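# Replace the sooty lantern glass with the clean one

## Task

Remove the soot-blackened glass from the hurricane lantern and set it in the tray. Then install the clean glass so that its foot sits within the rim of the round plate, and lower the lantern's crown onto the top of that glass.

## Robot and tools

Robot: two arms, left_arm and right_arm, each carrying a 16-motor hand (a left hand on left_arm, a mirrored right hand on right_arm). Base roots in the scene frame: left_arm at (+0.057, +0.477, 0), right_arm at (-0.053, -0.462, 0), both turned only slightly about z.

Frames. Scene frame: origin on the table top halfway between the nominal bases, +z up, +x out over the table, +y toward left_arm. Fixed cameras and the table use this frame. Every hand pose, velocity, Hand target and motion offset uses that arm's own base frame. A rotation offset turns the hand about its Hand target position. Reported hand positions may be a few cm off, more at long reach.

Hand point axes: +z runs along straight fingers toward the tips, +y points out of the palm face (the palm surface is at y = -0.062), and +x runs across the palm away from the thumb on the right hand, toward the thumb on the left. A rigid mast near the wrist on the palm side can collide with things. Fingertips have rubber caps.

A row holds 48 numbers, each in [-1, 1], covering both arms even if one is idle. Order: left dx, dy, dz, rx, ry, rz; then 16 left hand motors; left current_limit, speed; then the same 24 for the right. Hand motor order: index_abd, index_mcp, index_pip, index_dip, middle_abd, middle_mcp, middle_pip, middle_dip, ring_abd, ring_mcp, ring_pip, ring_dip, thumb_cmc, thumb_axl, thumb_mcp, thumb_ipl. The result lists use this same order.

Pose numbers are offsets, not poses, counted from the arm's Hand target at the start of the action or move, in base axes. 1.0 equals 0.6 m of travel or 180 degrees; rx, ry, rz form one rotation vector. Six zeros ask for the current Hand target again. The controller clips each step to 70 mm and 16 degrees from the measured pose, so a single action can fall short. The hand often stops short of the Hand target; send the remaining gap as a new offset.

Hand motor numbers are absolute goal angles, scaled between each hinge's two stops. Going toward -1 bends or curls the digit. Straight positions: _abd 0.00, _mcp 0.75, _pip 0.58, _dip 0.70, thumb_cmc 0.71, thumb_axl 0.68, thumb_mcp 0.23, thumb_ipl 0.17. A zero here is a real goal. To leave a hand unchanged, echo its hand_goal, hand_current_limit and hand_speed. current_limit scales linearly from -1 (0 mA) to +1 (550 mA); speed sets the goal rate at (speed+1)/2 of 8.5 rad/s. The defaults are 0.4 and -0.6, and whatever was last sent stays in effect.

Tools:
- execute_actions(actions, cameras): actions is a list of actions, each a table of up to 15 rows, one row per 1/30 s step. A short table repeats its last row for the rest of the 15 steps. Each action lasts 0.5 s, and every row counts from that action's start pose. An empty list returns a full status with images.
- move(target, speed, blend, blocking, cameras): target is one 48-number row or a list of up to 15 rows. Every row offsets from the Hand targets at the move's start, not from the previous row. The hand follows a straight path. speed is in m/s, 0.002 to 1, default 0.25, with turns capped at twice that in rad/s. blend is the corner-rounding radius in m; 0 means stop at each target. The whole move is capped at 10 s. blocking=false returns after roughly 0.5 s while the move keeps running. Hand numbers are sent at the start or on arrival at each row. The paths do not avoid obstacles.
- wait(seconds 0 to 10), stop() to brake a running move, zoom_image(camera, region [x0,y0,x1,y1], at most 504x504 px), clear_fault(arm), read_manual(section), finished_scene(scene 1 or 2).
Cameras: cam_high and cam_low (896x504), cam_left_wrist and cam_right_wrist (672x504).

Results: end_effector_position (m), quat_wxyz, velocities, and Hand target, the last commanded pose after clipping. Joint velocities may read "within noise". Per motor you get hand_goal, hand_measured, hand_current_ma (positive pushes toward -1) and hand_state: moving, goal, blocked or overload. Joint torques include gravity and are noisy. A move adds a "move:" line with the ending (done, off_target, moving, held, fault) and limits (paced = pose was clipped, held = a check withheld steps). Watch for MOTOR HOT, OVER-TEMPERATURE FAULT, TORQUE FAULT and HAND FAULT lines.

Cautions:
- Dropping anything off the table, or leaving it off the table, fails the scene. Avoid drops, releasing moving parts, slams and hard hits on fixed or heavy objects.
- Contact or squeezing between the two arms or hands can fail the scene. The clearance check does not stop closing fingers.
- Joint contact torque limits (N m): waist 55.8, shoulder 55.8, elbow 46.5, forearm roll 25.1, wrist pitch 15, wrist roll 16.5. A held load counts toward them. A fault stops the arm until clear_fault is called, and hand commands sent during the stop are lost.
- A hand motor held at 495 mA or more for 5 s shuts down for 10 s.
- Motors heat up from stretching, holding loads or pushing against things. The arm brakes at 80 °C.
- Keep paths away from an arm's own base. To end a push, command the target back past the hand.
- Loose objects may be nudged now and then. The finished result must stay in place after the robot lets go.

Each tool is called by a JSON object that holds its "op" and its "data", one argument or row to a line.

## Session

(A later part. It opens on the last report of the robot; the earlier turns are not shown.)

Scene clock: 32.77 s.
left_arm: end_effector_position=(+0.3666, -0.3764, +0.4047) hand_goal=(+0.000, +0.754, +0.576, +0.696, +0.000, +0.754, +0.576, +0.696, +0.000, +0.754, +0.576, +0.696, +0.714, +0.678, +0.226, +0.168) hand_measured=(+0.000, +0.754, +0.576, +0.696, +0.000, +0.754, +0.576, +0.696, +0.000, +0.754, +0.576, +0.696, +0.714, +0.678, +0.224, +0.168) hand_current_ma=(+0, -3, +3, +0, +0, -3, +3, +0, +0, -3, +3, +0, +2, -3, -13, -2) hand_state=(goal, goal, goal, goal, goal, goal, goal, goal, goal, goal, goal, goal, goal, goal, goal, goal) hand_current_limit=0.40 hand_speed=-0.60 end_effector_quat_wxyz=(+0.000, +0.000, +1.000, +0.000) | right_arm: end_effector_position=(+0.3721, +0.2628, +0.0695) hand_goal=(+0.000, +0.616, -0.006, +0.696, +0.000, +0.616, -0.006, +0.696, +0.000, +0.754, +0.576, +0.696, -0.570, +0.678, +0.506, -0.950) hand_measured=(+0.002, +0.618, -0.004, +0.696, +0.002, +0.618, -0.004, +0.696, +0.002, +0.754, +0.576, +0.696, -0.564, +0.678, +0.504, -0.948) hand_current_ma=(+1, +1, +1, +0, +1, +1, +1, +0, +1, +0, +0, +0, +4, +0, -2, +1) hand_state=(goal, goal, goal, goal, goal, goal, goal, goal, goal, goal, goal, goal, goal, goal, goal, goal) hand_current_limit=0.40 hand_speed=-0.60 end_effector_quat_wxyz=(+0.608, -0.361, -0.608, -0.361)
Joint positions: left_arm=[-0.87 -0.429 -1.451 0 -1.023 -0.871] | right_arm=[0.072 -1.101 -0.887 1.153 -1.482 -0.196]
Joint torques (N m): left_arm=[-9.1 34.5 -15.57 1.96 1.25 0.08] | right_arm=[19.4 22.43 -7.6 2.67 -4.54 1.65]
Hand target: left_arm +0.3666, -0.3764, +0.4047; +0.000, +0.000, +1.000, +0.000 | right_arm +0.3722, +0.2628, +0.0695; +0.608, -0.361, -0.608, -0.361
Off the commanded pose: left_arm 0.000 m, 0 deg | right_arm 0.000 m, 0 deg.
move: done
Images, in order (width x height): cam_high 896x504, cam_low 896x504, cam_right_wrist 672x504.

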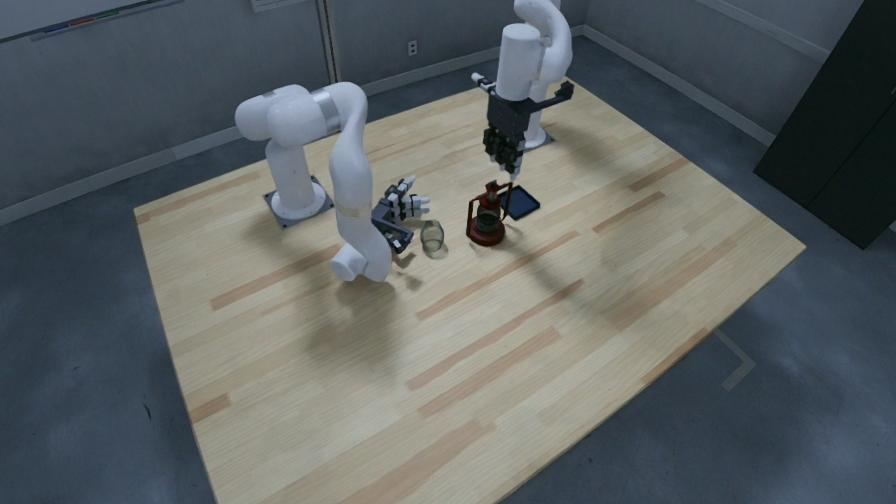

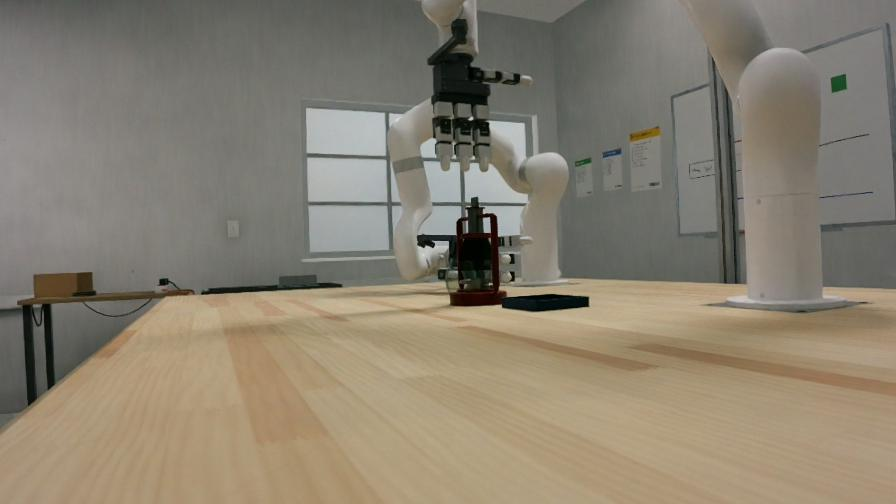

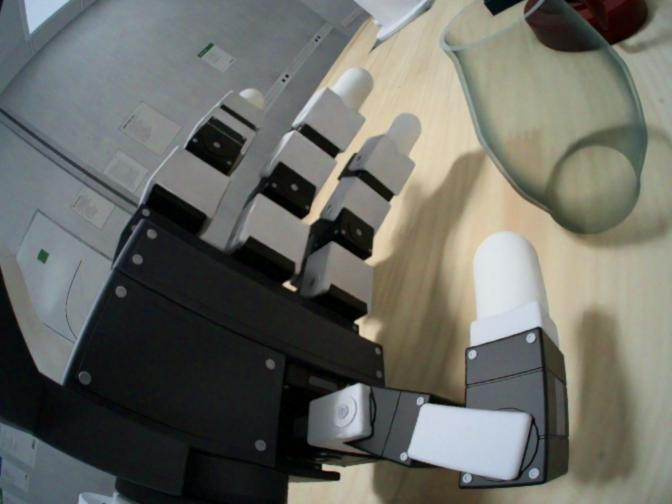

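{"op": "move", "data": {
  "target": [0,0,0,0,0,0,0,0.754,0.576,0.696,0,0.754,0.576,0.696,0,0.754,0.576,0.696,0.714,0.678,0.226,0.168,0.4,-0.6,0.025,-0.011,0,0,0,0,0,0.616,-0.007,0.696,0,0.616,-0.007,0.696,0,0.754,0.576,0.696,-0.571,0.678,0.506,-0.95,0.4,-0.6],
  "speed": 0.1,
  "cameras": ["cam_high","cam_low","cam_right_wrist"]
}}

{"op": "zoom_image", "data": {
  "camera": "cam_high",
  "region": [360, 170, 480, 270]
}}

{"op": "zoom_image", "data": {
  "camera": "cam_low",
  "region": [400, 200, 540, 320]
}}

Scene clock: 34.63 s.
left_arm: end_effector_position=(+0.3666, -0.3764, +0.4047) hand_goal=(+0.000, +0.754, +0.576, +0.696, +0.000, +0.754, +0.576, +0.696, +0.000, +0.754, +0.576, +0.696, +0.714, +0.678, +0.226, +0.168) hand_measured=(+0.000, +0.754, +0.576, +0.696, +0.000, +0.754, +0.576, +0.696, +0.000, +0.754, +0.576, +0.696, +0.714, +0.678, +0.224, +0.168) hand_current_ma=(+0, -3, +3, +0, +0, -3, +3, +0, +0, -3, +3, +0, +2, -3, -13, -2) hand_state=(goal, goal, goal, goal, goal, goal, goal, goal, goal, goal, goal, goal, goal, goal, goal, goal) hand_current_limit=0.40 hand_speed=-0.60 end_effector_quat_wxyz=(+0.000, +0.000, +1.000, +0.000) | right_arm: end_effector_position=(+0.3871, +0.2562, +0.0695) hand_goal=(+0.000, +0.616, -0.006, +0.696, +0.000, +0.616, -0.006, +0.696, +0.000, +0.754, +0.576, +0.696, -0.570, +0.678, +0.506, -0.950) hand_measured=(+0.002, +0.618, -0.004, +0.696, +0.002, +0.618, -0.004, +0.696, +0.002, +0.754, +0.576, +0.696, -0.564, +0.678, +0.504, -0.948) hand_current_ma=(+1, +1, +1, +0, +1, +1, +1, +0, +1, +0, +0, +0, +4, +0, -2, +1) hand_state=(goal, goal, goal, goal, goal, goal, goal, goal, goal, goal, goal, goal, goal, goal, goal, goal) hand_current_limit=0.40 hand_speed=-0.60 end_effector_quat_wxyz=(+0.608, -0.361, -0.608, -0.361)
Joint positions: left_arm=[-0.87 -0.429 -1.451 0 -1.023 -0.871] | right_arm=[0.053 -1.107 -0.923 1.133 -1.492 -0.167]
Joint torques (N m): left_arm=[-8.96 34.2 -15.88 1.88 1.21 0.07] | right_arm=[-18.16 22.08 -7.74 -2.49 -4.52 1.66]
Hand target: left_arm +0.3666, -0.3764, +0.4047; +0.000, +0.000, +1.000, +0.000 | right_arm +0.3872, +0.2562, +0.0695; +0.608, -0.361, -0.608, -0.361
Off the commanded pose: left_arm 0.000 m, 0 deg | right_arm 0.000 m, 0 deg.
move: done
Images, in order (width x height): cam_high 896x504, cam_low 896x504, cam_right_wrist 672x504.

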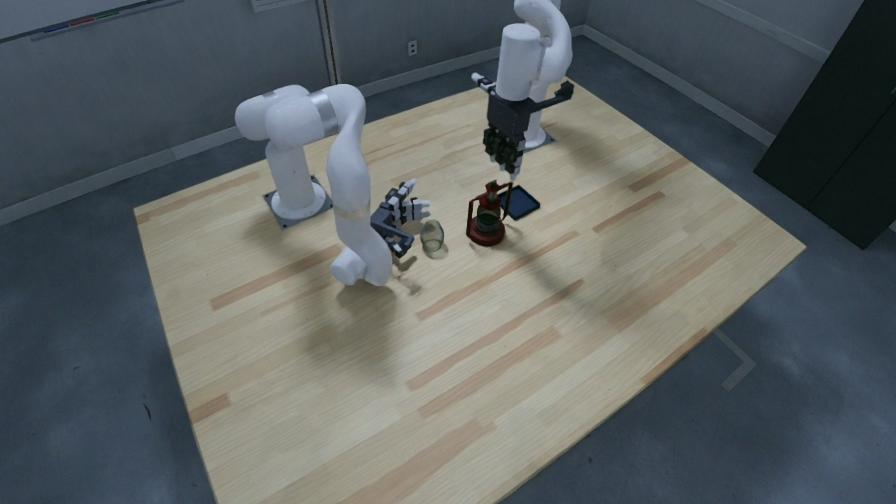

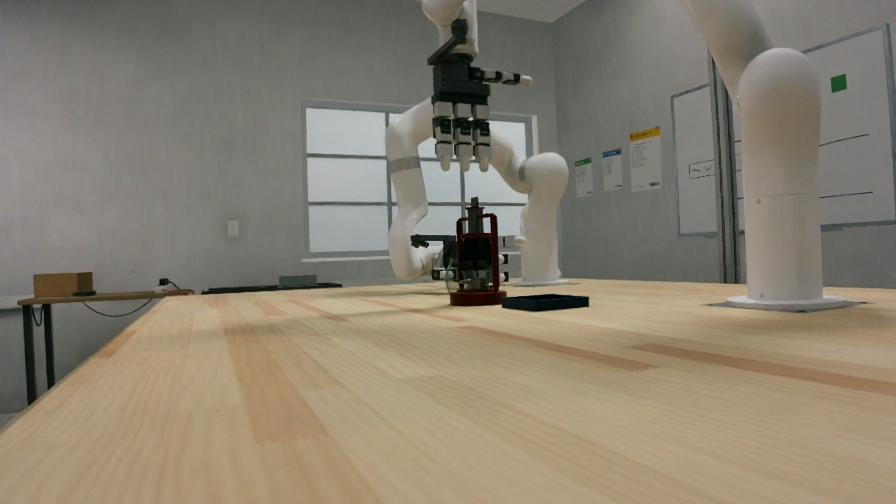

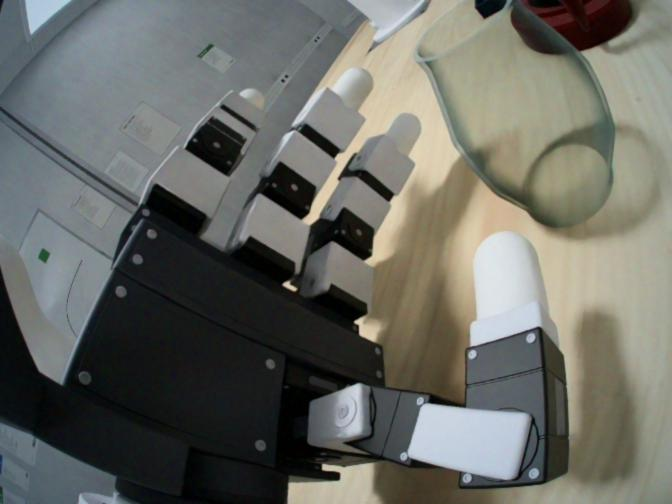

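Scaled by 4.200 from the camera's 896x504 image, which has a finer 1280x720 frame.

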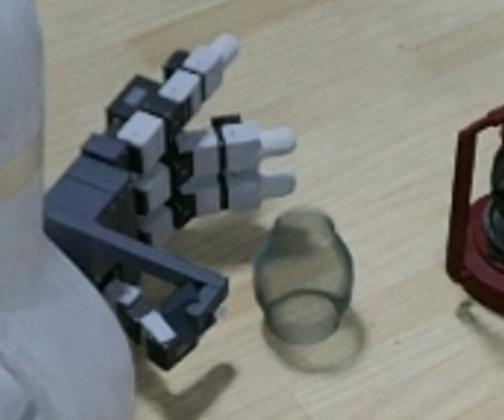

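Scaled by 3.600 from the camera's 896x504 image, which has a finer 1280x720 frame.

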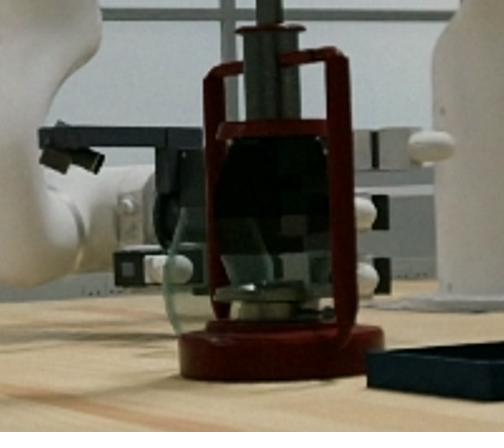

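{"op": "move", "data": {
  "target": [0,0,0,0,0,0,0,0.754,0.576,0.696,0,0.754,0.576,0.696,0,0.754,0.576,0.696,0.714,0.678,0.226,0.168,0.4,-0.6,0.0176,0.0095,0,0,0,0,0,0.548,-0.153,0.696,0,0.548,-0.153,0.696,0,0.754,0.576,0.696,-0.571,0.678,0.506,-0.95,0.0,-0.8],
  "speed": 0.1,
  "cameras": ["cam_high","cam_low","cam_right_wrist"]
}}

{"op": "zoom_image", "data": {
  "camera": "cam_high",
  "region": [360, 170, 480, 270]
}}

Scene clock: 35.97 s.
left_arm: end_effector_position=(+0.3666, -0.3764, +0.4047) hand_goal=(+0.000, +0.754, +0.576, +0.696, +0.000, +0.754, +0.576, +0.696, +0.000, +0.754, +0.576, +0.696, +0.714, +0.678, +0.226, +0.168) hand_measured=(+0.000, +0.754, +0.576, +0.696, +0.000, +0.754, +0.576, +0.696, +0.000, +0.754, +0.576, +0.696, +0.714, +0.678, +0.224, +0.168) hand_current_ma=(+0, -3, +3, +0, +0, -3, +3, +0, +0, -3, +3, +0, +2, -3, -13, -2) hand_state=(goal, goal, goal, goal, goal, goal, goal, goal, goal, goal, goal, goal, goal, goal, goal, goal) hand_current_limit=0.40 hand_speed=-0.60 end_effector_quat_wxyz=(+0.000, +0.000, +1.000, +0.000) | right_arm: end_effector_position=(+0.3977, +0.2619, +0.0695) hand_goal=(+0.000, +0.548, -0.152, +0.696, +0.000, +0.548, -0.152, +0.696, +0.000, +0.754, +0.576, +0.696, -0.570, +0.678, +0.506, -0.950) hand_measured=(+0.002, +0.550, -0.148, +0.696, +0.002, +0.550, -0.150, +0.696, +0.002, +0.754, +0.576, +0.696, -0.564, +0.678, +0.504, -0.948) hand_current_ma=(+1, +1, +2, +0, +1, +1, +1, +0, +1, +0, +0, +0, +4, +0, -1, +1) hand_state=(goal, goal, goal, goal, goal, goal, goal, goal, goal, goal, goal, goal, goal, goal, goal, goal) hand_current_limit=0.00 hand_speed=-0.80 end_effector_quat_wxyz=(+0.608, -0.361, -0.608, -0.361)
Joint positions: left_arm=[-0.87 -0.429 -1.451 0 -1.023 -0.871] | right_arm=[0.065 -1.112 -0.95 1.143 -1.503 -0.147]
Joint torques (N m): left_arm=[-9.09 34.87 -15.61 1.87 1.23 0.06] | right_arm=[17.58 22.44 -7.97 3.1 -4.41 1.61]
Hand target: left_arm +0.3666, -0.3764, +0.4047; +0.000, +0.000, +1.000, +0.000 | right_arm +0.3977, +0.2619, +0.0695; +0.608, -0.361, -0.608, -0.361
Off the commanded pose: left_arm 0.000 m, 0 deg | right_arm 0.000 m, 0 deg.
move: done
Images, in order (width x height): cam_high 896x504, cam_low 896x504, cam_right_wrist 672x504.

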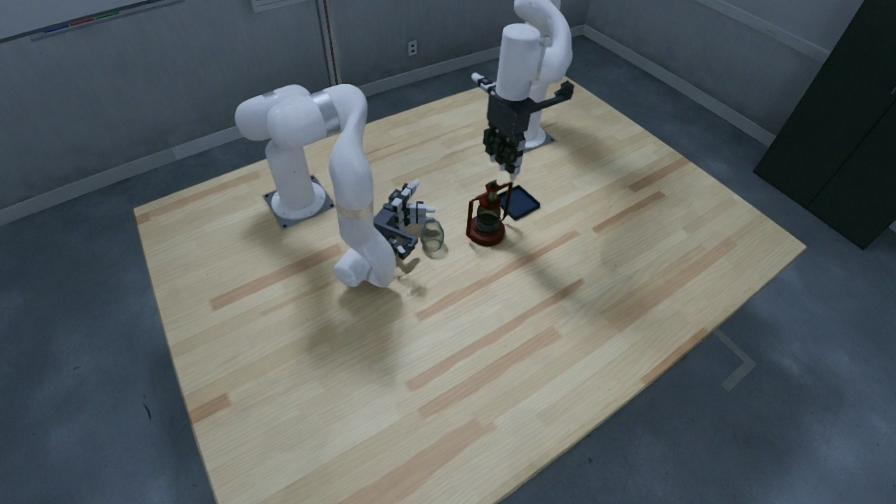

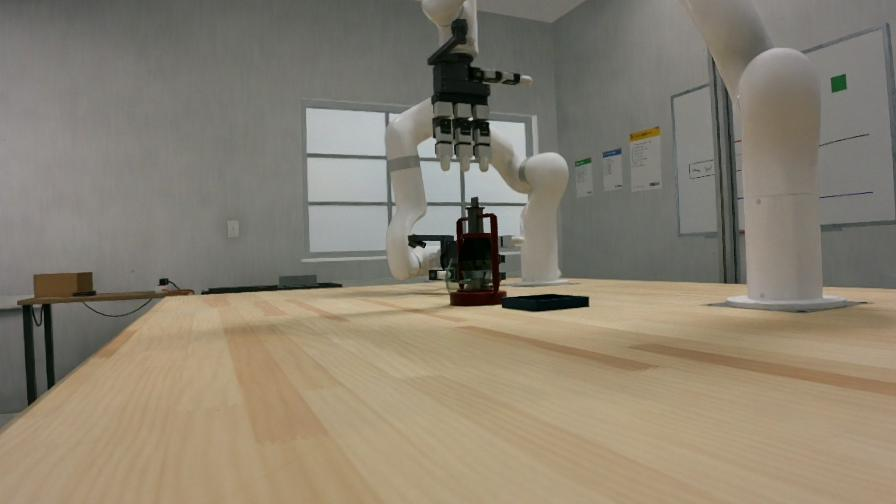

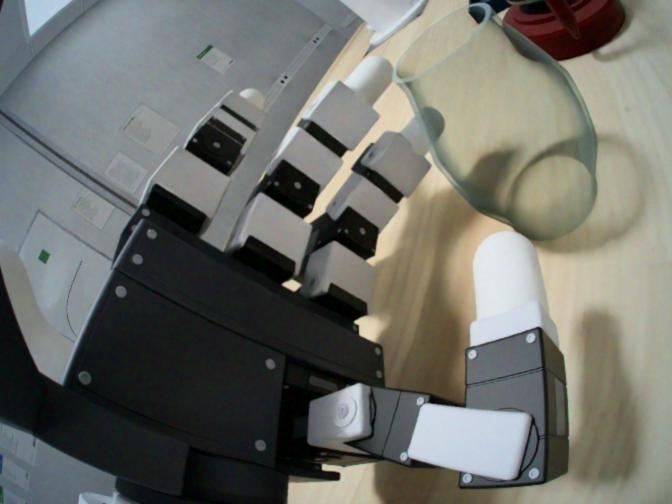

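Scaled by 4.200 from the camera's 896x504 image, which has a finer 1280x720 frame.

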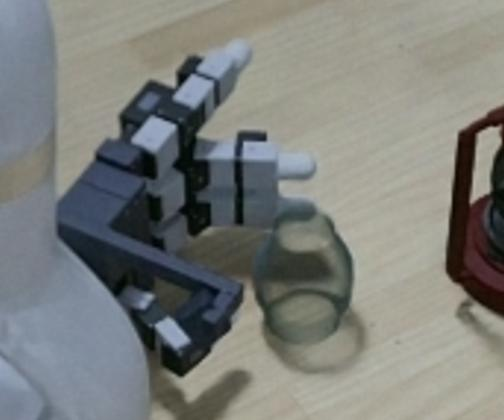

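{"op": "move", "data": {
  "target": [0,0,0,0,0,0,0,0.754,0.576,0.696,0,0.754,0.576,0.696,0,0.754,0.576,0.696,0.714,0.678,0.226,0.168,0.4,-0.6,0,0,0,0,0,0,0,0.479,-0.372,0.623,0,0.479,-0.372,0.623,0,0.754,0.576,0.696,-0.571,0.678,0.045,-0.438,0.0,-0.9],
  "speed": 0.1,
  "cameras": ["cam_high","cam_low","cam_right_wrist"]
}}

{"op": "zoom_image", "data": {
  "camera": "cam_high",
  "region": [360, 170, 480, 270]
}}

Scene clock: 38.47 s.
left_arm: end_effector_position=(+0.3666, -0.3764, +0.4047) hand_goal=(+0.000, +0.754, +0.576, +0.696, +0.000, +0.754, +0.576, +0.696, +0.000, +0.754, +0.576, +0.696, +0.714, +0.678, +0.226, +0.168) hand_measured=(+0.000, +0.754, +0.576, +0.696, +0.000, +0.754, +0.576, +0.696, +0.000, +0.754, +0.576, +0.696, +0.714, +0.678, +0.224, +0.168) hand_current_ma=(+0, -3, +3, +0, +0, -3, +3, +0, +0, -3, +3, +0, +2, -3, -13, -2) hand_state=(goal, goal, goal, goal, goal, goal, goal, goal, goal, goal, goal, goal, goal, goal, goal, goal) hand_current_limit=0.40 hand_speed=-0.60 end_effector_quat_wxyz=(+0.000, +0.000, +1.000, +0.000) | right_arm: end_effector_position=(+0.3977, +0.2619, +0.0695) hand_goal=(+0.000, +0.480, -0.372, +0.624, +0.000, +0.480, -0.372, +0.624, +0.000, +0.754, +0.576, +0.696, -0.570, +0.678, +0.046, -0.438) hand_measured=(+0.002, +0.518, -0.332, +0.644, +0.002, +0.482, -0.368, +0.626, +0.002, +0.754, +0.576, +0.696, -0.564, +0.678, +0.090, -0.434) hand_current_ma=(+1, +71, +73, +25, +1, +1, +2, +1, +1, +0, +0, +0, +4, +0, +122, +5) hand_state=(goal, blocked, blocked, goal, goal, goal, goal, goal, goal, goal, goal, goal, goal, goal, blocked, goal) hand_current_limit=0.00 hand_speed=-0.90 end_effector_quat_wxyz=(+0.608, -0.361, -0.608, -0.361)
Joint positions: left_arm=[-0.87 -0.429 -1.451 0 -1.023 -0.871] | right_arm=[0.065 -1.112 -0.95 1.143 -1.503 -0.147]
Joint torques (N m): left_arm=[-9.05 34.29 -16.17 1.7 1.21 0.07] | right_arm=[16.73 23.56 -7.26 2.15 -4.41 1.42]
Hand target: left_arm +0.3666, -0.3764, +0.4047; +0.000, +0.000, +1.000, +0.000 | right_arm +0.3977, +0.2619, +0.0695; +0.608, -0.361, -0.608, -0.361
Off the commanded pose: left_arm 0.000 m, 0 deg | right_arm 0.000 m, 0 deg.
move: done
Images, in order (width x height): cam_high 896x504, cam_low 896x504, cam_right_wrist 672x504.

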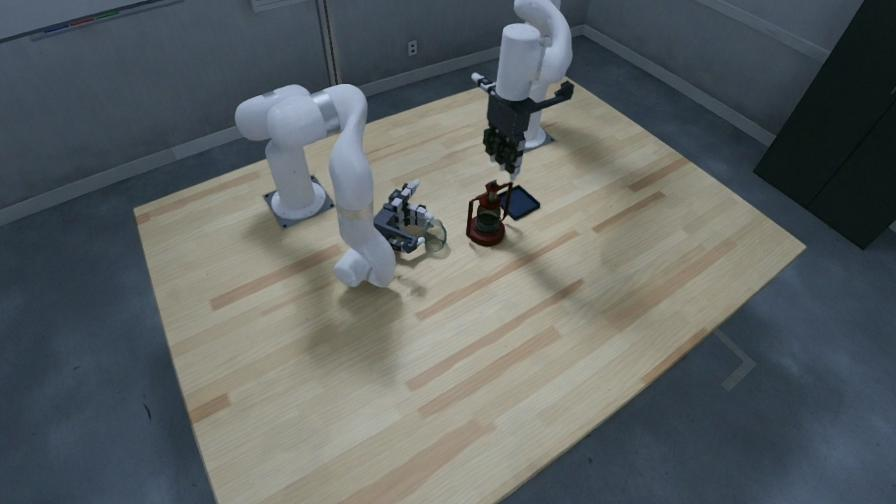

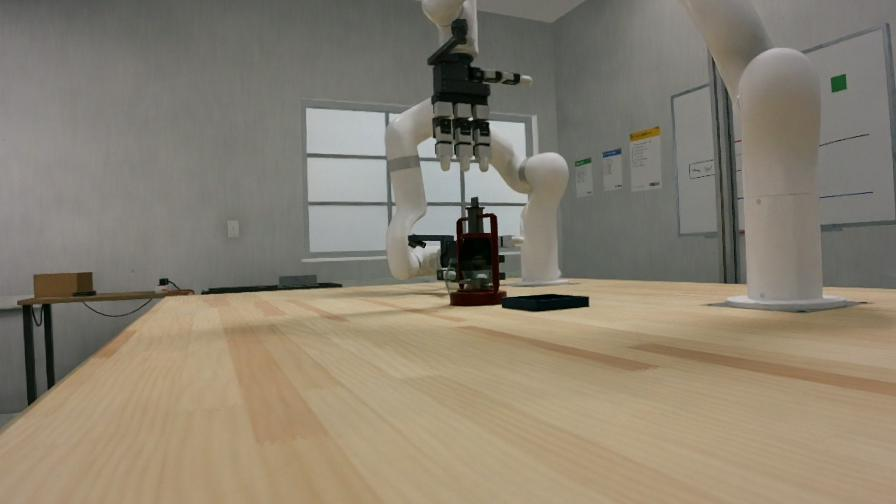

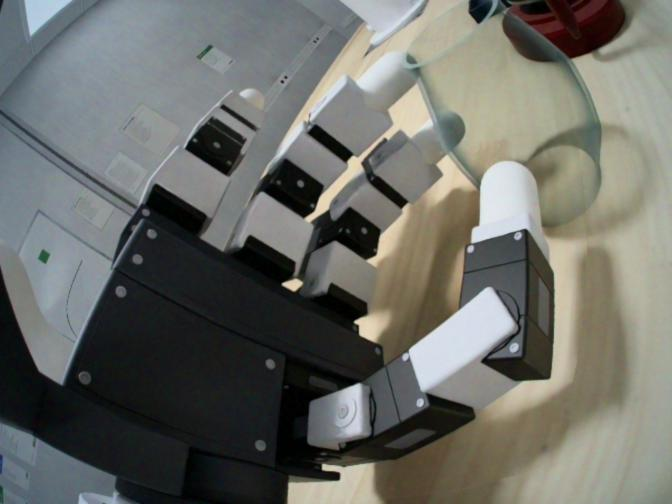

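Scaled by 4.200 from the camera's 896x504 image, which has a finer 1280x720 frame.

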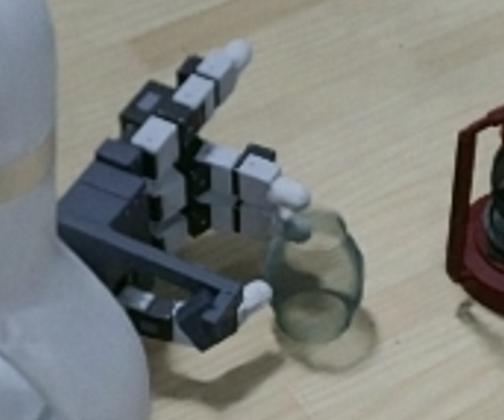

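{"op": "move", "data": {
  "target": [
    [0,0,0,0,0,0,0,0.754,0.576,0.696,0,0.754,0.576,0.696,0,0.754,0.576,0.696,0.714,0.678,0.226,0.168,0.4,-0.6,0,0,0,0,0,0,0,0.548,-0.153,0.696,0,0.548,-0.153,0.696,0,0.754,0.576,0.696,-0.571,0.678,0.3,-0.7,0.0,-0.8],
    [0,0,0,0,0,0,0,0.754,0.576,0.696,0,0.754,0.576,0.696,0,0.754,0.576,0.696,0.714,0.678,0.226,0.168,0.4,-0.6,0.0176,0.0095,-0.0192,0,0,0,0,0.548,-0.153,0.696,0,0.548,-0.153,0.696,0,0.754,0.576,0.696,-0.571,0.678,0.3,-0.7,0.0,-0.8],
    [0,0,0,0,0,0,0,0.754,0.576,0.696,0,0.754,0.576,0.696,0,0.754,0.576,0.696,0.714,0.678,0.226,0.168,0.4,-0.6,0.0176,0.0095,-0.0192,0,0,0,0,0.479,-0.372,0.623,0,0.479,-0.372,0.623,0,0.754,0.576,0.696,-0.571,0.678,0.045,-0.438,0.0,-0.9]
  ],
  "speed": 0.1,
  "cameras": ["cam_high","cam_right_wrist"]
}}

{"op": "zoom_image", "data": {
  "camera": "cam_high",
  "region": [360, 170, 480, 270]
}}

Scene clock: 41.73 s.
left_arm: end_effector_position=(+0.3666, -0.3764, +0.4047) hand_goal=(+0.000, +0.754, +0.576, +0.696, +0.000, +0.754, +0.576, +0.696, +0.000, +0.754, +0.576, +0.696, +0.714, +0.678, +0.226, +0.168) hand_measured=(+0.000, +0.754, +0.576, +0.696, +0.000, +0.754, +0.576, +0.696, +0.000, +0.754, +0.576, +0.696, +0.714, +0.678, +0.224, +0.168) hand_current_ma=(+0, -3, +3, +0, +0, -3, +3, +0, +0, -3, +3, +0, +2, -3, -13, -2) hand_state=(goal, goal, goal, goal, goal, goal, goal, goal, goal, goal, goal, goal, goal, goal, goal, goal) hand_current_limit=0.40 hand_speed=-0.60 end_effector_quat_wxyz=(+0.000, +0.000, +1.000, +0.000) | right_arm: end_effector_position=(+0.4083, +0.2676, +0.0579) hand_goal=(+0.000, +0.480, -0.372, +0.624, +0.000, +0.480, -0.372, +0.624, +0.000, +0.754, +0.576, +0.696, -0.570, +0.678, +0.046, -0.438) hand_measured=(+0.002, +0.512, -0.302, +0.638, +0.002, +0.490, -0.342, +0.628, +0.002, +0.754, +0.576, +0.696, -0.564, +0.678, +0.150, -0.426) hand_current_ma=(+1, +56, +162, +14, +1, +10, +44, +3, +1, +0, +0, +0, +4, +0, +275, +18) hand_state=(goal, blocked, blocked, goal, goal, goal, blocked, goal, goal, goal, goal, goal, goal, goal, blocked, goal) hand_current_limit=0.00 hand_speed=-0.90 end_effector_quat_wxyz=(+0.608, -0.361, -0.608, -0.361)
Joint positions: left_arm=[-0.87 -0.429 -1.451 0 -1.023 -0.871] | right_arm=[0.077 -1.147 -0.997 1.154 -1.509 -0.137]
Joint torques (N m): left_arm=[-8.8 34.35 -15.75 1.9 1.3 0.06] | right_arm=[17.7 23.97 -8.35 2.58 -4.33 1.58]
Hand target: left_arm +0.3666, -0.3764, +0.4047; +0.000, +0.000, +1.000, +0.000 | right_arm +0.4083, +0.2676, +0.0579; +0.608, -0.361, -0.608, -0.361
Off the commanded pose: left_arm 0.000 m, 0 deg | right_arm 0.000 m, 0 deg.
move: done
Images, in order (width x height): cam_high 896x504, cam_right_wrist 672x504.

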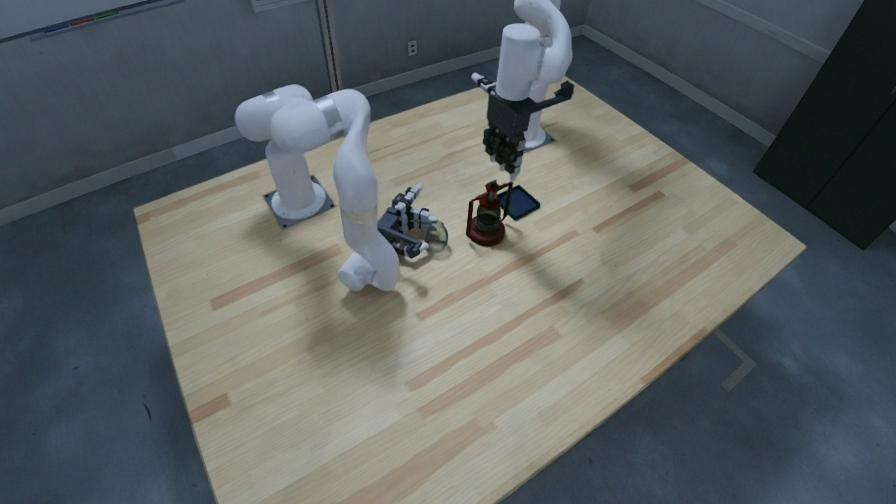

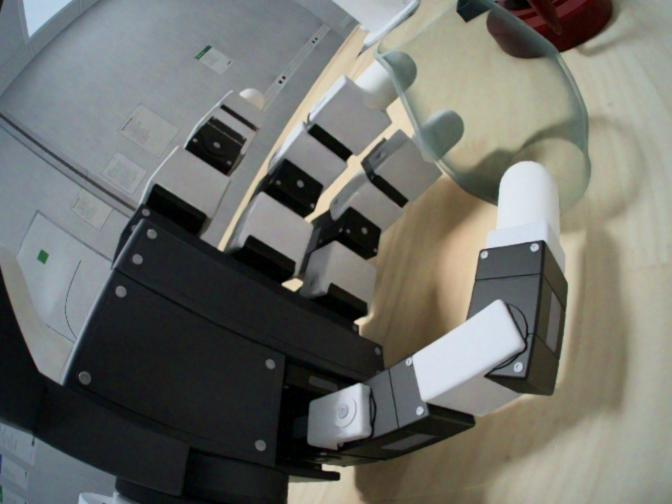

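Scaled by 4.200 from the camera's 896x504 image, which has a finer 1280x720 frame.

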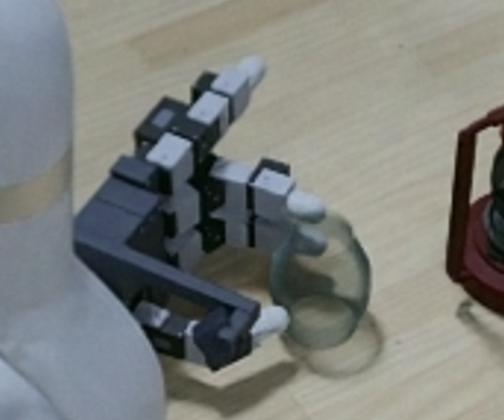

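{"op": "move", "data": {
  "target": [
    [0,0,0,0,0,0,0,0.754,0.576,0.696,0,0.754,0.576,0.696,0,0.754,0.576,0.696,0.714,0.678,0.226,0.168,0.4,-0.6,0,0,0,0,0,0,0,0.452,-0.445,0.6,0,0.452,-0.445,0.6,0,0.754,0.576,0.696,-0.571,0.678,0.045,-0.438,0.2,-0.9],
    [0,0,0,0,0,0,0,0.754,0.576,0.696,0,0.754,0.576,0.696,0,0.754,0.576,0.696,0.714,0.678,0.226,0.168,0.4,-0.6,0,0,0.05,0,0,0,0,0.452,-0.445,0.6,0,0.452,-0.445,0.6,0,0.754,0.576,0.696,-0.571,0.678,0.045,-0.438,0.2,-0.9]
  ],
  "speed": 0.08,
  "cameras": ["cam_high","cam_right_wrist"]
}}

{"op": "zoom_image", "data": {
  "camera": "cam_high",
  "region": [360, 170, 480, 270]
}}

Scene clock: 43.30 s.
left_arm: end_effector_position=(+0.3666, -0.3764, +0.4047) hand_goal=(+0.000, +0.754, +0.576, +0.696, +0.000, +0.754, +0.576, +0.696, +0.000, +0.754, +0.576, +0.696, +0.714, +0.678, +0.226, +0.168) hand_measured=(+0.000, +0.754, +0.576, +0.696, +0.000, +0.754, +0.576, +0.696, +0.000, +0.754, +0.576, +0.696, +0.714, +0.678, +0.224, +0.168) hand_current_ma=(+0, -3, +3, +0, +0, -3, +3, +0, +0, -3, +3, +0, +2, -3, -13, -2) hand_state=(goal, goal, goal, goal, goal, goal, goal, goal, goal, goal, goal, goal, goal, goal, goal, goal) hand_current_limit=0.40 hand_speed=-0.60 end_effector_quat_wxyz=(+0.000, +0.000, +1.000, +0.000) | right_arm: end_effector_position=(+0.4083, +0.2676, +0.0879) hand_goal=(+0.000, +0.452, -0.444, +0.600, +0.000, +0.452, -0.444, +0.600, +0.000, +0.754, +0.576, +0.696, -0.570, +0.678, +0.046, -0.438) hand_measured=(+0.002, +0.502, -0.376, +0.630, +0.000, +0.454, -0.442, +0.602, +0.002, +0.754, +0.576, +0.696, -0.560, +0.682, +0.110, -0.416) hand_current_ma=(+0, +108, +155, +45, +0, +1, +2, +1, +1, +0, +0, +0, +8, +2, +211, +42) hand_state=(goal, blocked, blocked, blocked, goal, goal, goal, goal, goal, goal, goal, goal, goal, goal, blocked, blocked) hand_current_limit=0.20 hand_speed=-0.90 end_effector_quat_wxyz=(+0.608, -0.361, -0.608, -0.361)
Joint positions: left_arm=[-0.87 -0.429 -1.451 0 -1.023 -0.871] | right_arm=[0.077 -1.069 -0.949 1.152 -1.522 -0.109]
Joint torques (N m): left_arm=[-7.83 34.16 -15.53 1.74 1.18 0.14] | right_arm=[15.84 51.5 -2.07 -2.74 -4.76 1.58]
Hand target: left_arm +0.3666, -0.3764, +0.4047; +0.000, +0.000, +1.000, +0.000 | right_arm +0.4083, +0.2676, +0.0879; +0.608, -0.361, -0.608, -0.361
Off the commanded pose: left_arm 0.000 m, 0 deg | right_arm 0.000 m, 0 deg.
move: done
Images, in order (width x height): cam_high 896x504, cam_right_wrist 672x504.

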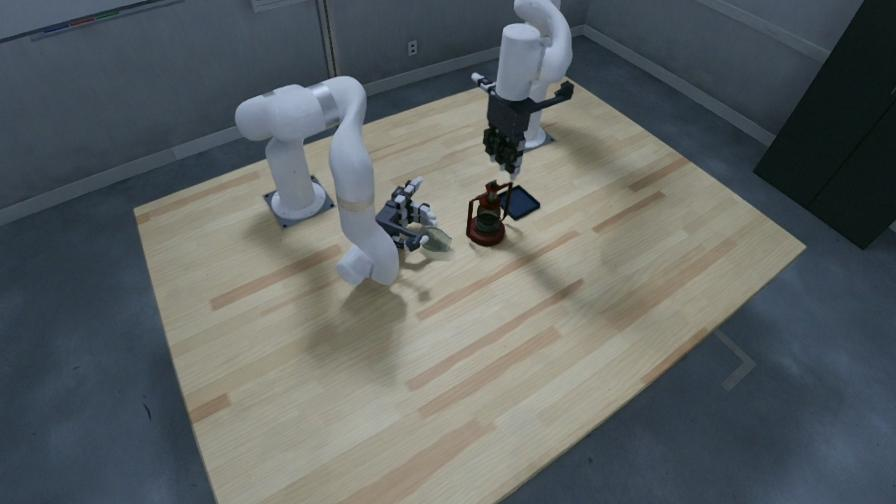

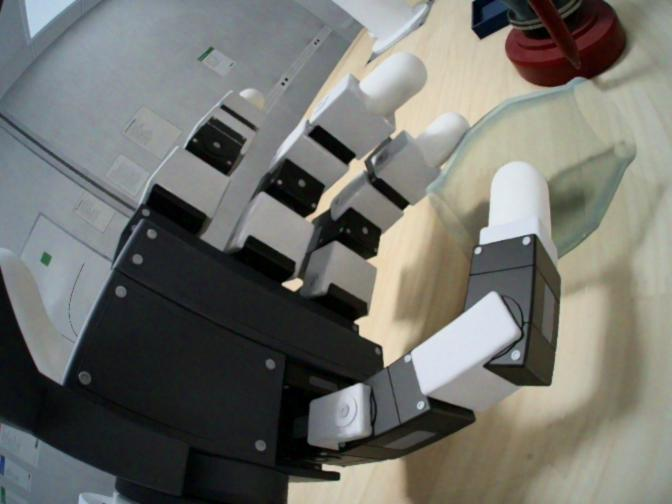

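Scaled by 4.200 from the camera's 896x504 image, which has a finer 1280x720 frame.

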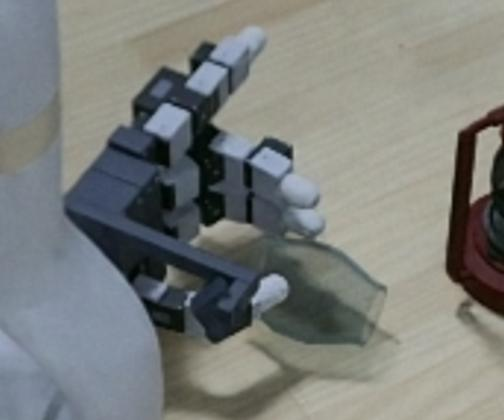

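{"op": "zoom_image", "data": {
  "camera": "cam_right_wrist",
  "region": [400, 40, 672, 300]
}}

{"op": "wait", "data": {
  "seconds": 0.1,
  "cameras": ["cam_high","cam_low"]
}}

{"op": "zoom_image", "data": {
  "camera": "cam_high",
  "region": [400, 200, 470, 270]
}}

{"op": "zoom_image", "data": {
  "camera": "cam_low",
  "region": [410, 220, 530, 320]
}}

Scaled by 1.853 from the camera's 672x504 image, which has a finer 960x720 frame.

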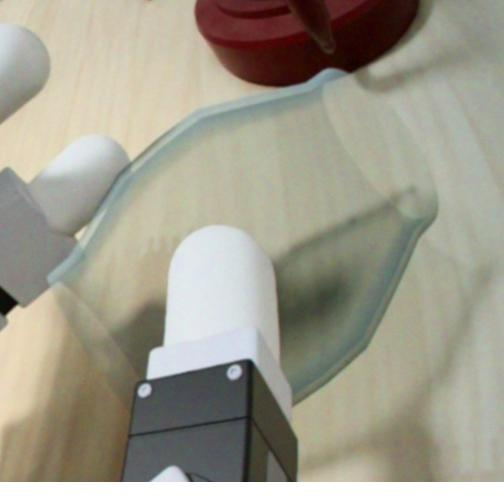

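Scene clock: 43.63 s.
left_arm: end_effector_position=(+0.3666, -0.3764, +0.4047) hand_goal=(+0.000, +0.754, +0.576, +0.696, +0.000, +0.754, +0.576, +0.696, +0.000, +0.754, +0.576, +0.696, +0.714, +0.678, +0.226, +0.168) hand_measured=(+0.000, +0.754, +0.576, +0.696, +0.000, +0.754, +0.576, +0.696, +0.000, +0.754, +0.576, +0.696, +0.714, +0.678, +0.224, +0.168) hand_current_ma=(+0, -3, +3, +0, +0, -3, +3, +0, +0, -3, +3, +0, +2, -3, -13, -2) hand_state=(goal, goal, goal, goal, goal, goal, goal, goal, goal, goal, goal, goal, goal, goal, goal, goal) hand_current_limit=0.40 hand_speed=-0.60 end_effector_quat_wxyz=(+0.000, +0.000, +1.000, +0.000) | right_arm: end_effector_position=(+0.4083, +0.2676, +0.0879) hand_goal=(+0.000, +0.452, -0.444, +0.600, +0.000, +0.452, -0.444, +0.600, +0.000, +0.754, +0.576, +0.696, -0.570, +0.678, +0.046, -0.438) hand_measured=(+0.002, +0.502, -0.376, +0.630, +0.000, +0.454, -0.442, +0.602, +0.002, +0.754, +0.576, +0.696, -0.560, +0.682, +0.110, -0.416) hand_current_ma=(+0, +108, +155, +45, +0, +1, +2, +1, +1, +0, +0, +0, +8, +2, +210, +42) hand_state=(goal, blocked, blocked, blocked, goal, goal, goal, goal, goal, goal, goal, goal, goal, goal, blocked, blocked) hand_current_limit=0.20 hand_speed=-0.90 end_effector_quat_wxyz=(+0.608, -0.361, -0.608, -0.361)
Joint positions: left_arm=[-0.87 -0.429 -1.451 0 -1.023 -0.871] | right_arm=[0.077 -1.069 -0.949 1.152 -1.522 -0.109]
Joint torques (N m): left_arm=[-8.43 34.79 -15.79 1.79 1.26 0.08] | right_arm=[13.3 52.89 -2.98 -2.29 -4.65 1.48]
Hand target: left_arm +0.3666, -0.3764, +0.4047; +0.000, +0.000, +1.000, +0.000 | right_arm +0.4083, +0.2676, +0.0879; +0.608, -0.361, -0.608, -0.361
Off the commanded pose: left_arm 0.000 m, 0 deg | right_arm 0.000 m, 0 deg.
wait: 0.10 s; at rest from the start
Images, in order (width x height): cam_high 896x504, cam_low 896x504.

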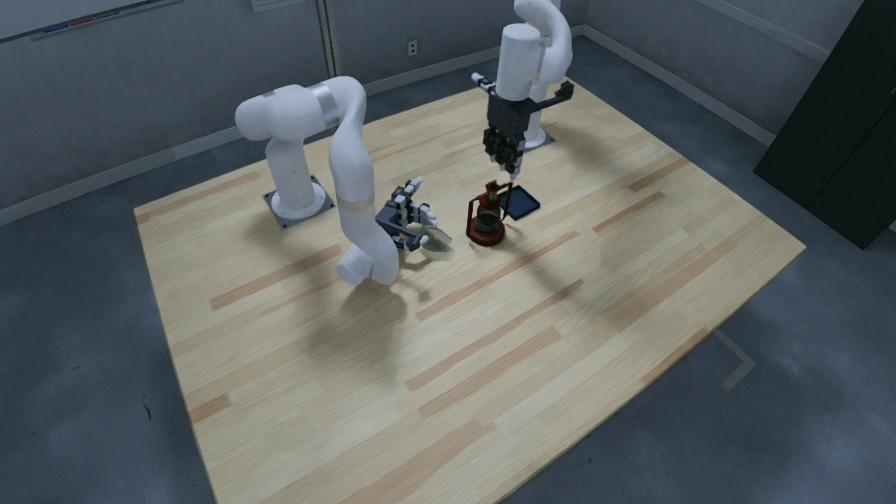

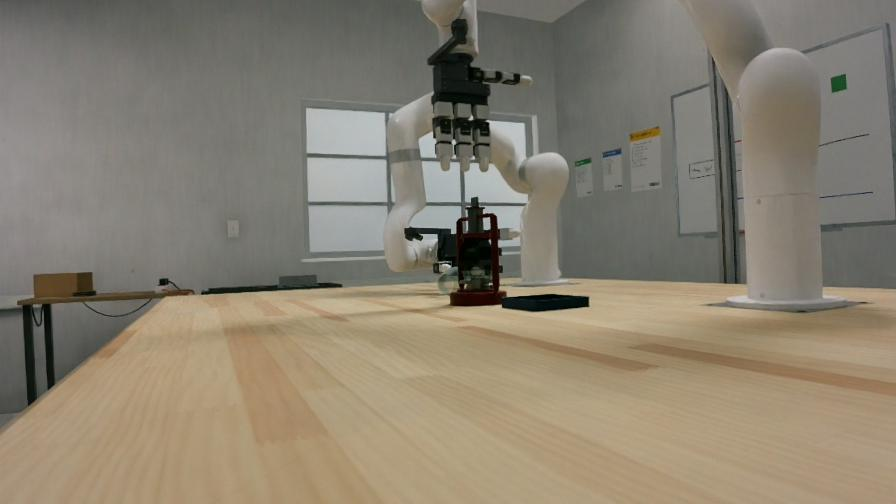

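Scaled by 7.200 from the camera's 896x504 image, which has a finer 1280x720 frame.

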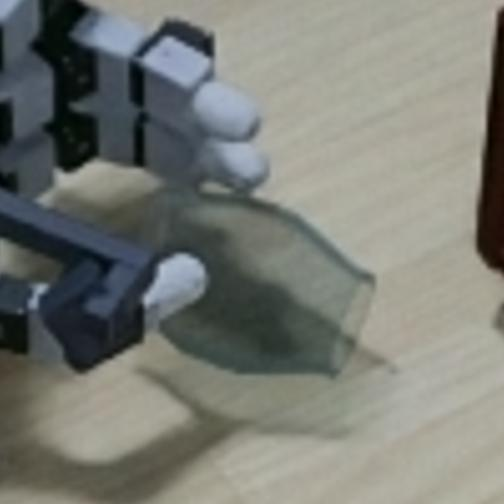

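Scaled by 4.200 from the camera's 896x504 image, which has a finer 1280x720 frame.

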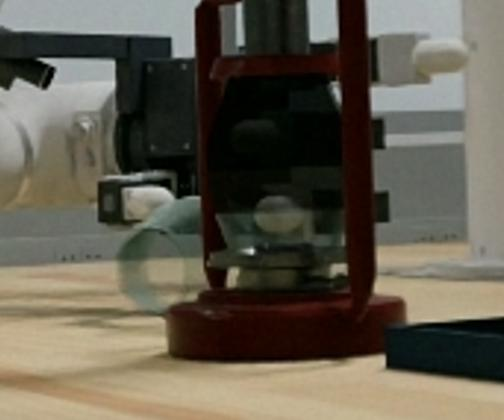

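{"op": "move", "data": {
  "target": [
    [0,0,0,0,0,0,0,0.754,0.576,0.696,0,0.754,0.576,0.696,0,0.754,0.576,0.696,0.714,0.678,0.226,0.168,0.4,-0.6,0,0,0,0,0,0,0,0.479,-0.007,0.696,0,0.479,-0.007,0.696,0,0.754,0.576,0.696,-0.571,0.678,0.73,-0.914,0.0,-0.9],
    [0,0,0,0,0,0,0,0.754,0.576,0.696,0,0.754,0.576,0.696,0,0.754,0.576,0.696,0.714,0.678,0.226,0.168,0.4,-0.6,0,0,0.15,0,0,0,0,0.479,-0.007,0.696,0,0.479,-0.007,0.696,0,0.754,0.576,0.696,-0.571,0.678,0.73,-0.914,0.0,-0.9],
    [0,0,0,0,0,0,0,0.754,0.576,0.696,0,0.754,0.576,0.696,0,0.754,0.576,0.696,0.714,0.678,0.226,0.168,0.4,-0.6,0.0332,0.054,0.1185,-0.2121,0.3906,0,0,0.479,-0.007,0.696,0,0.479,-0.007,0.696,0,0.754,-0.883,-0.464,-0.714,0.678,0.73,-0.914,0.0,-0.8]
  ],
  "speed": [0.1,0.15,0.25],
  "cameras": ["cam_high","cam_low","cam_right_wrist"]
}}

{"op": "zoom_image", "data": {
  "camera": "cam_high",
  "region": [380, 170, 500, 270]
}}

Scene clock: 55.67 s.
left_arm: end_effector_position=(+0.3666, -0.3764, +0.4047) hand_goal=(+0.000, +0.754, +0.576, +0.696, +0.000, +0.754, +0.576, +0.696, +0.000, +0.754, +0.576, +0.696, +0.714, +0.678, +0.226, +0.168) hand_measured=(+0.000, +0.754, +0.576, +0.696, +0.000, +0.754, +0.576, +0.696, +0.000, +0.754, +0.576, +0.696, +0.714, +0.678, +0.224, +0.168) hand_current_ma=(+0, -3, +3, +0, +0, -3, +3, +0, +0, -3, +3, +0, +2, -3, -13, -2) hand_state=(goal, goal, goal, goal, goal, goal, goal, goal, goal, goal, goal, goal, goal, goal, goal, goal) hand_current_limit=0.40 hand_speed=-0.60 end_effector_quat_wxyz=(+0.000, +0.000, +1.000, +0.000) | right_arm: end_effector_position=(+0.4282, +0.3000, +0.1590) hand_goal=(+0.000, +0.480, -0.006, +0.696, +0.000, +0.480, -0.006, +0.696, +0.000, +0.754, -0.882, -0.464, -0.714, +0.678, +0.730, -0.914) hand_measured=(+0.002, +0.474, -0.010, +0.694, +0.002, +0.474, -0.008, +0.694, +0.002, +0.748, -0.878, -0.460, -0.708, +0.678, +0.728, -0.912) hand_current_ma=(+1, -4, -2, -1, +0, -4, -1, -1, +1, -5, +2, +2, +5, +0, -2, +1) hand_state=(goal, goal, goal, goal, goal, goal, goal, goal, goal, goal, goal, goal, goal, goal, goal, goal) hand_current_limit=0.00 hand_speed=-0.80 end_effector_quat_wxyz=(+0.698, -0.667, -0.233, +0.114)
Joint positions: left_arm=[-0.87 -0.429 -1.451 0 -1.023 -0.871] | right_arm=[0.201 -0.859 -1.123 1.284 -1.648 1.649]
Joint torques (N m): left_arm=[-8.81 34.33 -15.73 1.81 1.26 0.07] | right_arm=[17.1 25.97 -13.92 2.88 -4.18 1.06]
Hand target: left_arm +0.3666, -0.3764, +0.4047; +0.000, +0.000, +1.000, +0.000 | right_arm +0.4282, +0.3000, +0.1590; +0.698, -0.667, -0.233, +0.114
Off the commanded pose: left_arm 0.000 m, 0 deg | right_arm 0.000 m, 0 deg.
move: done
Images, in order (width x height): cam_high 896x504, cam_low 896x504, cam_right_wrist 672x504.

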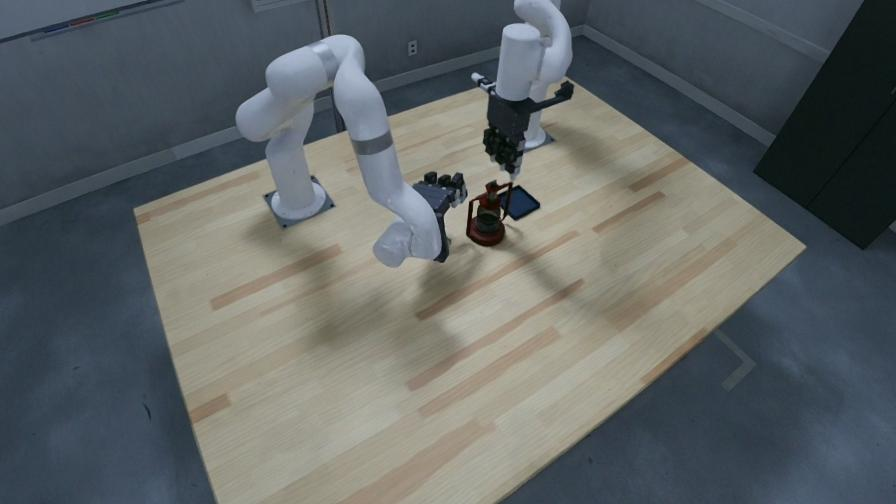

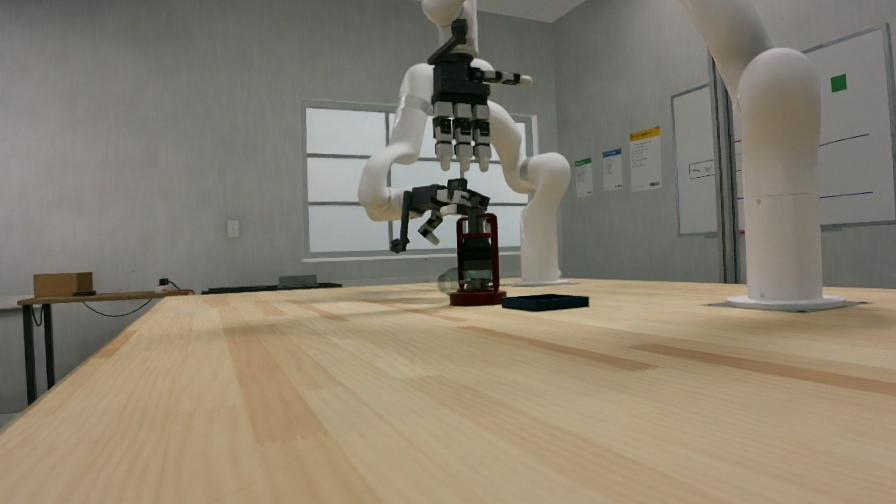

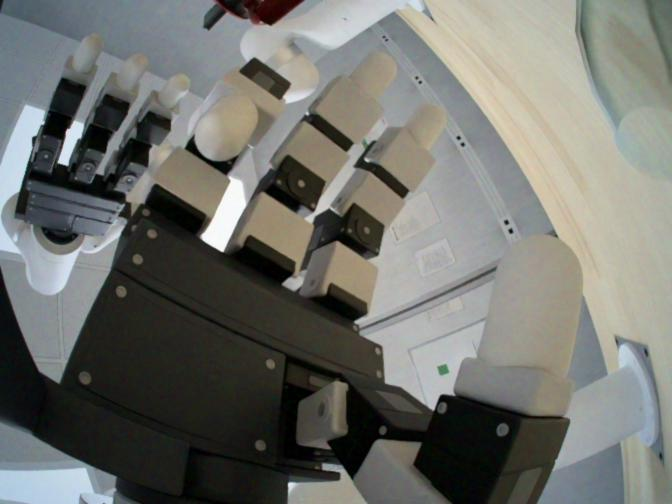

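Scaled by 4.200 from the camera's 896x504 image, which has a finer 1280x720 frame.

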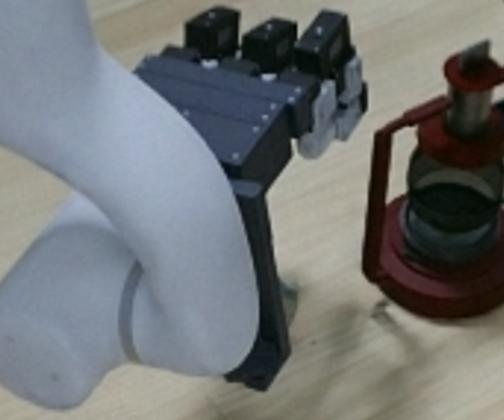

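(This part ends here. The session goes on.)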